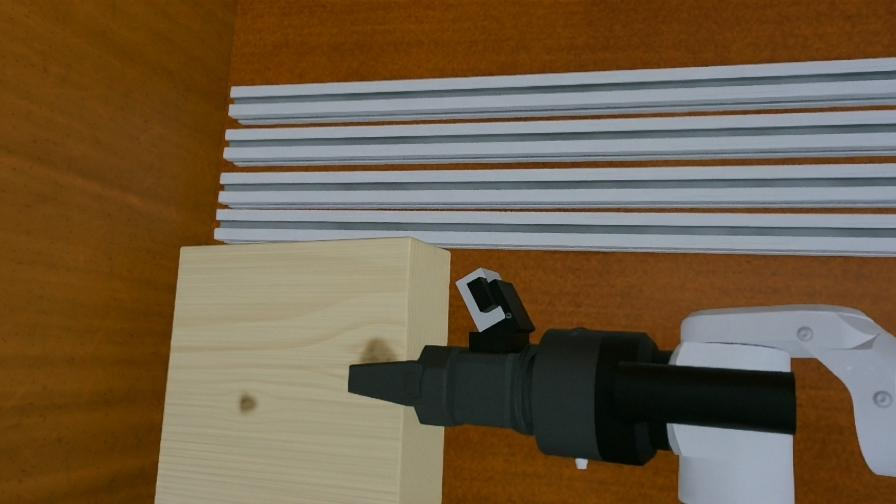

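Scaled by 1.260 from the camera's 896x504 image, which has a finer 1280x720 frame.

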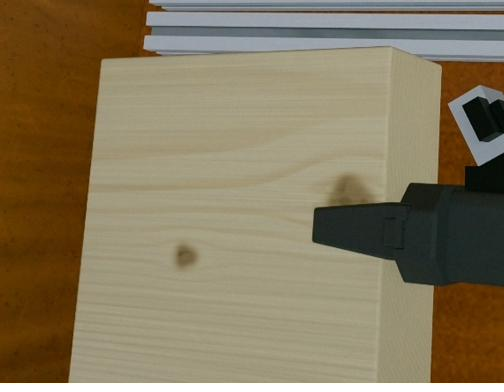

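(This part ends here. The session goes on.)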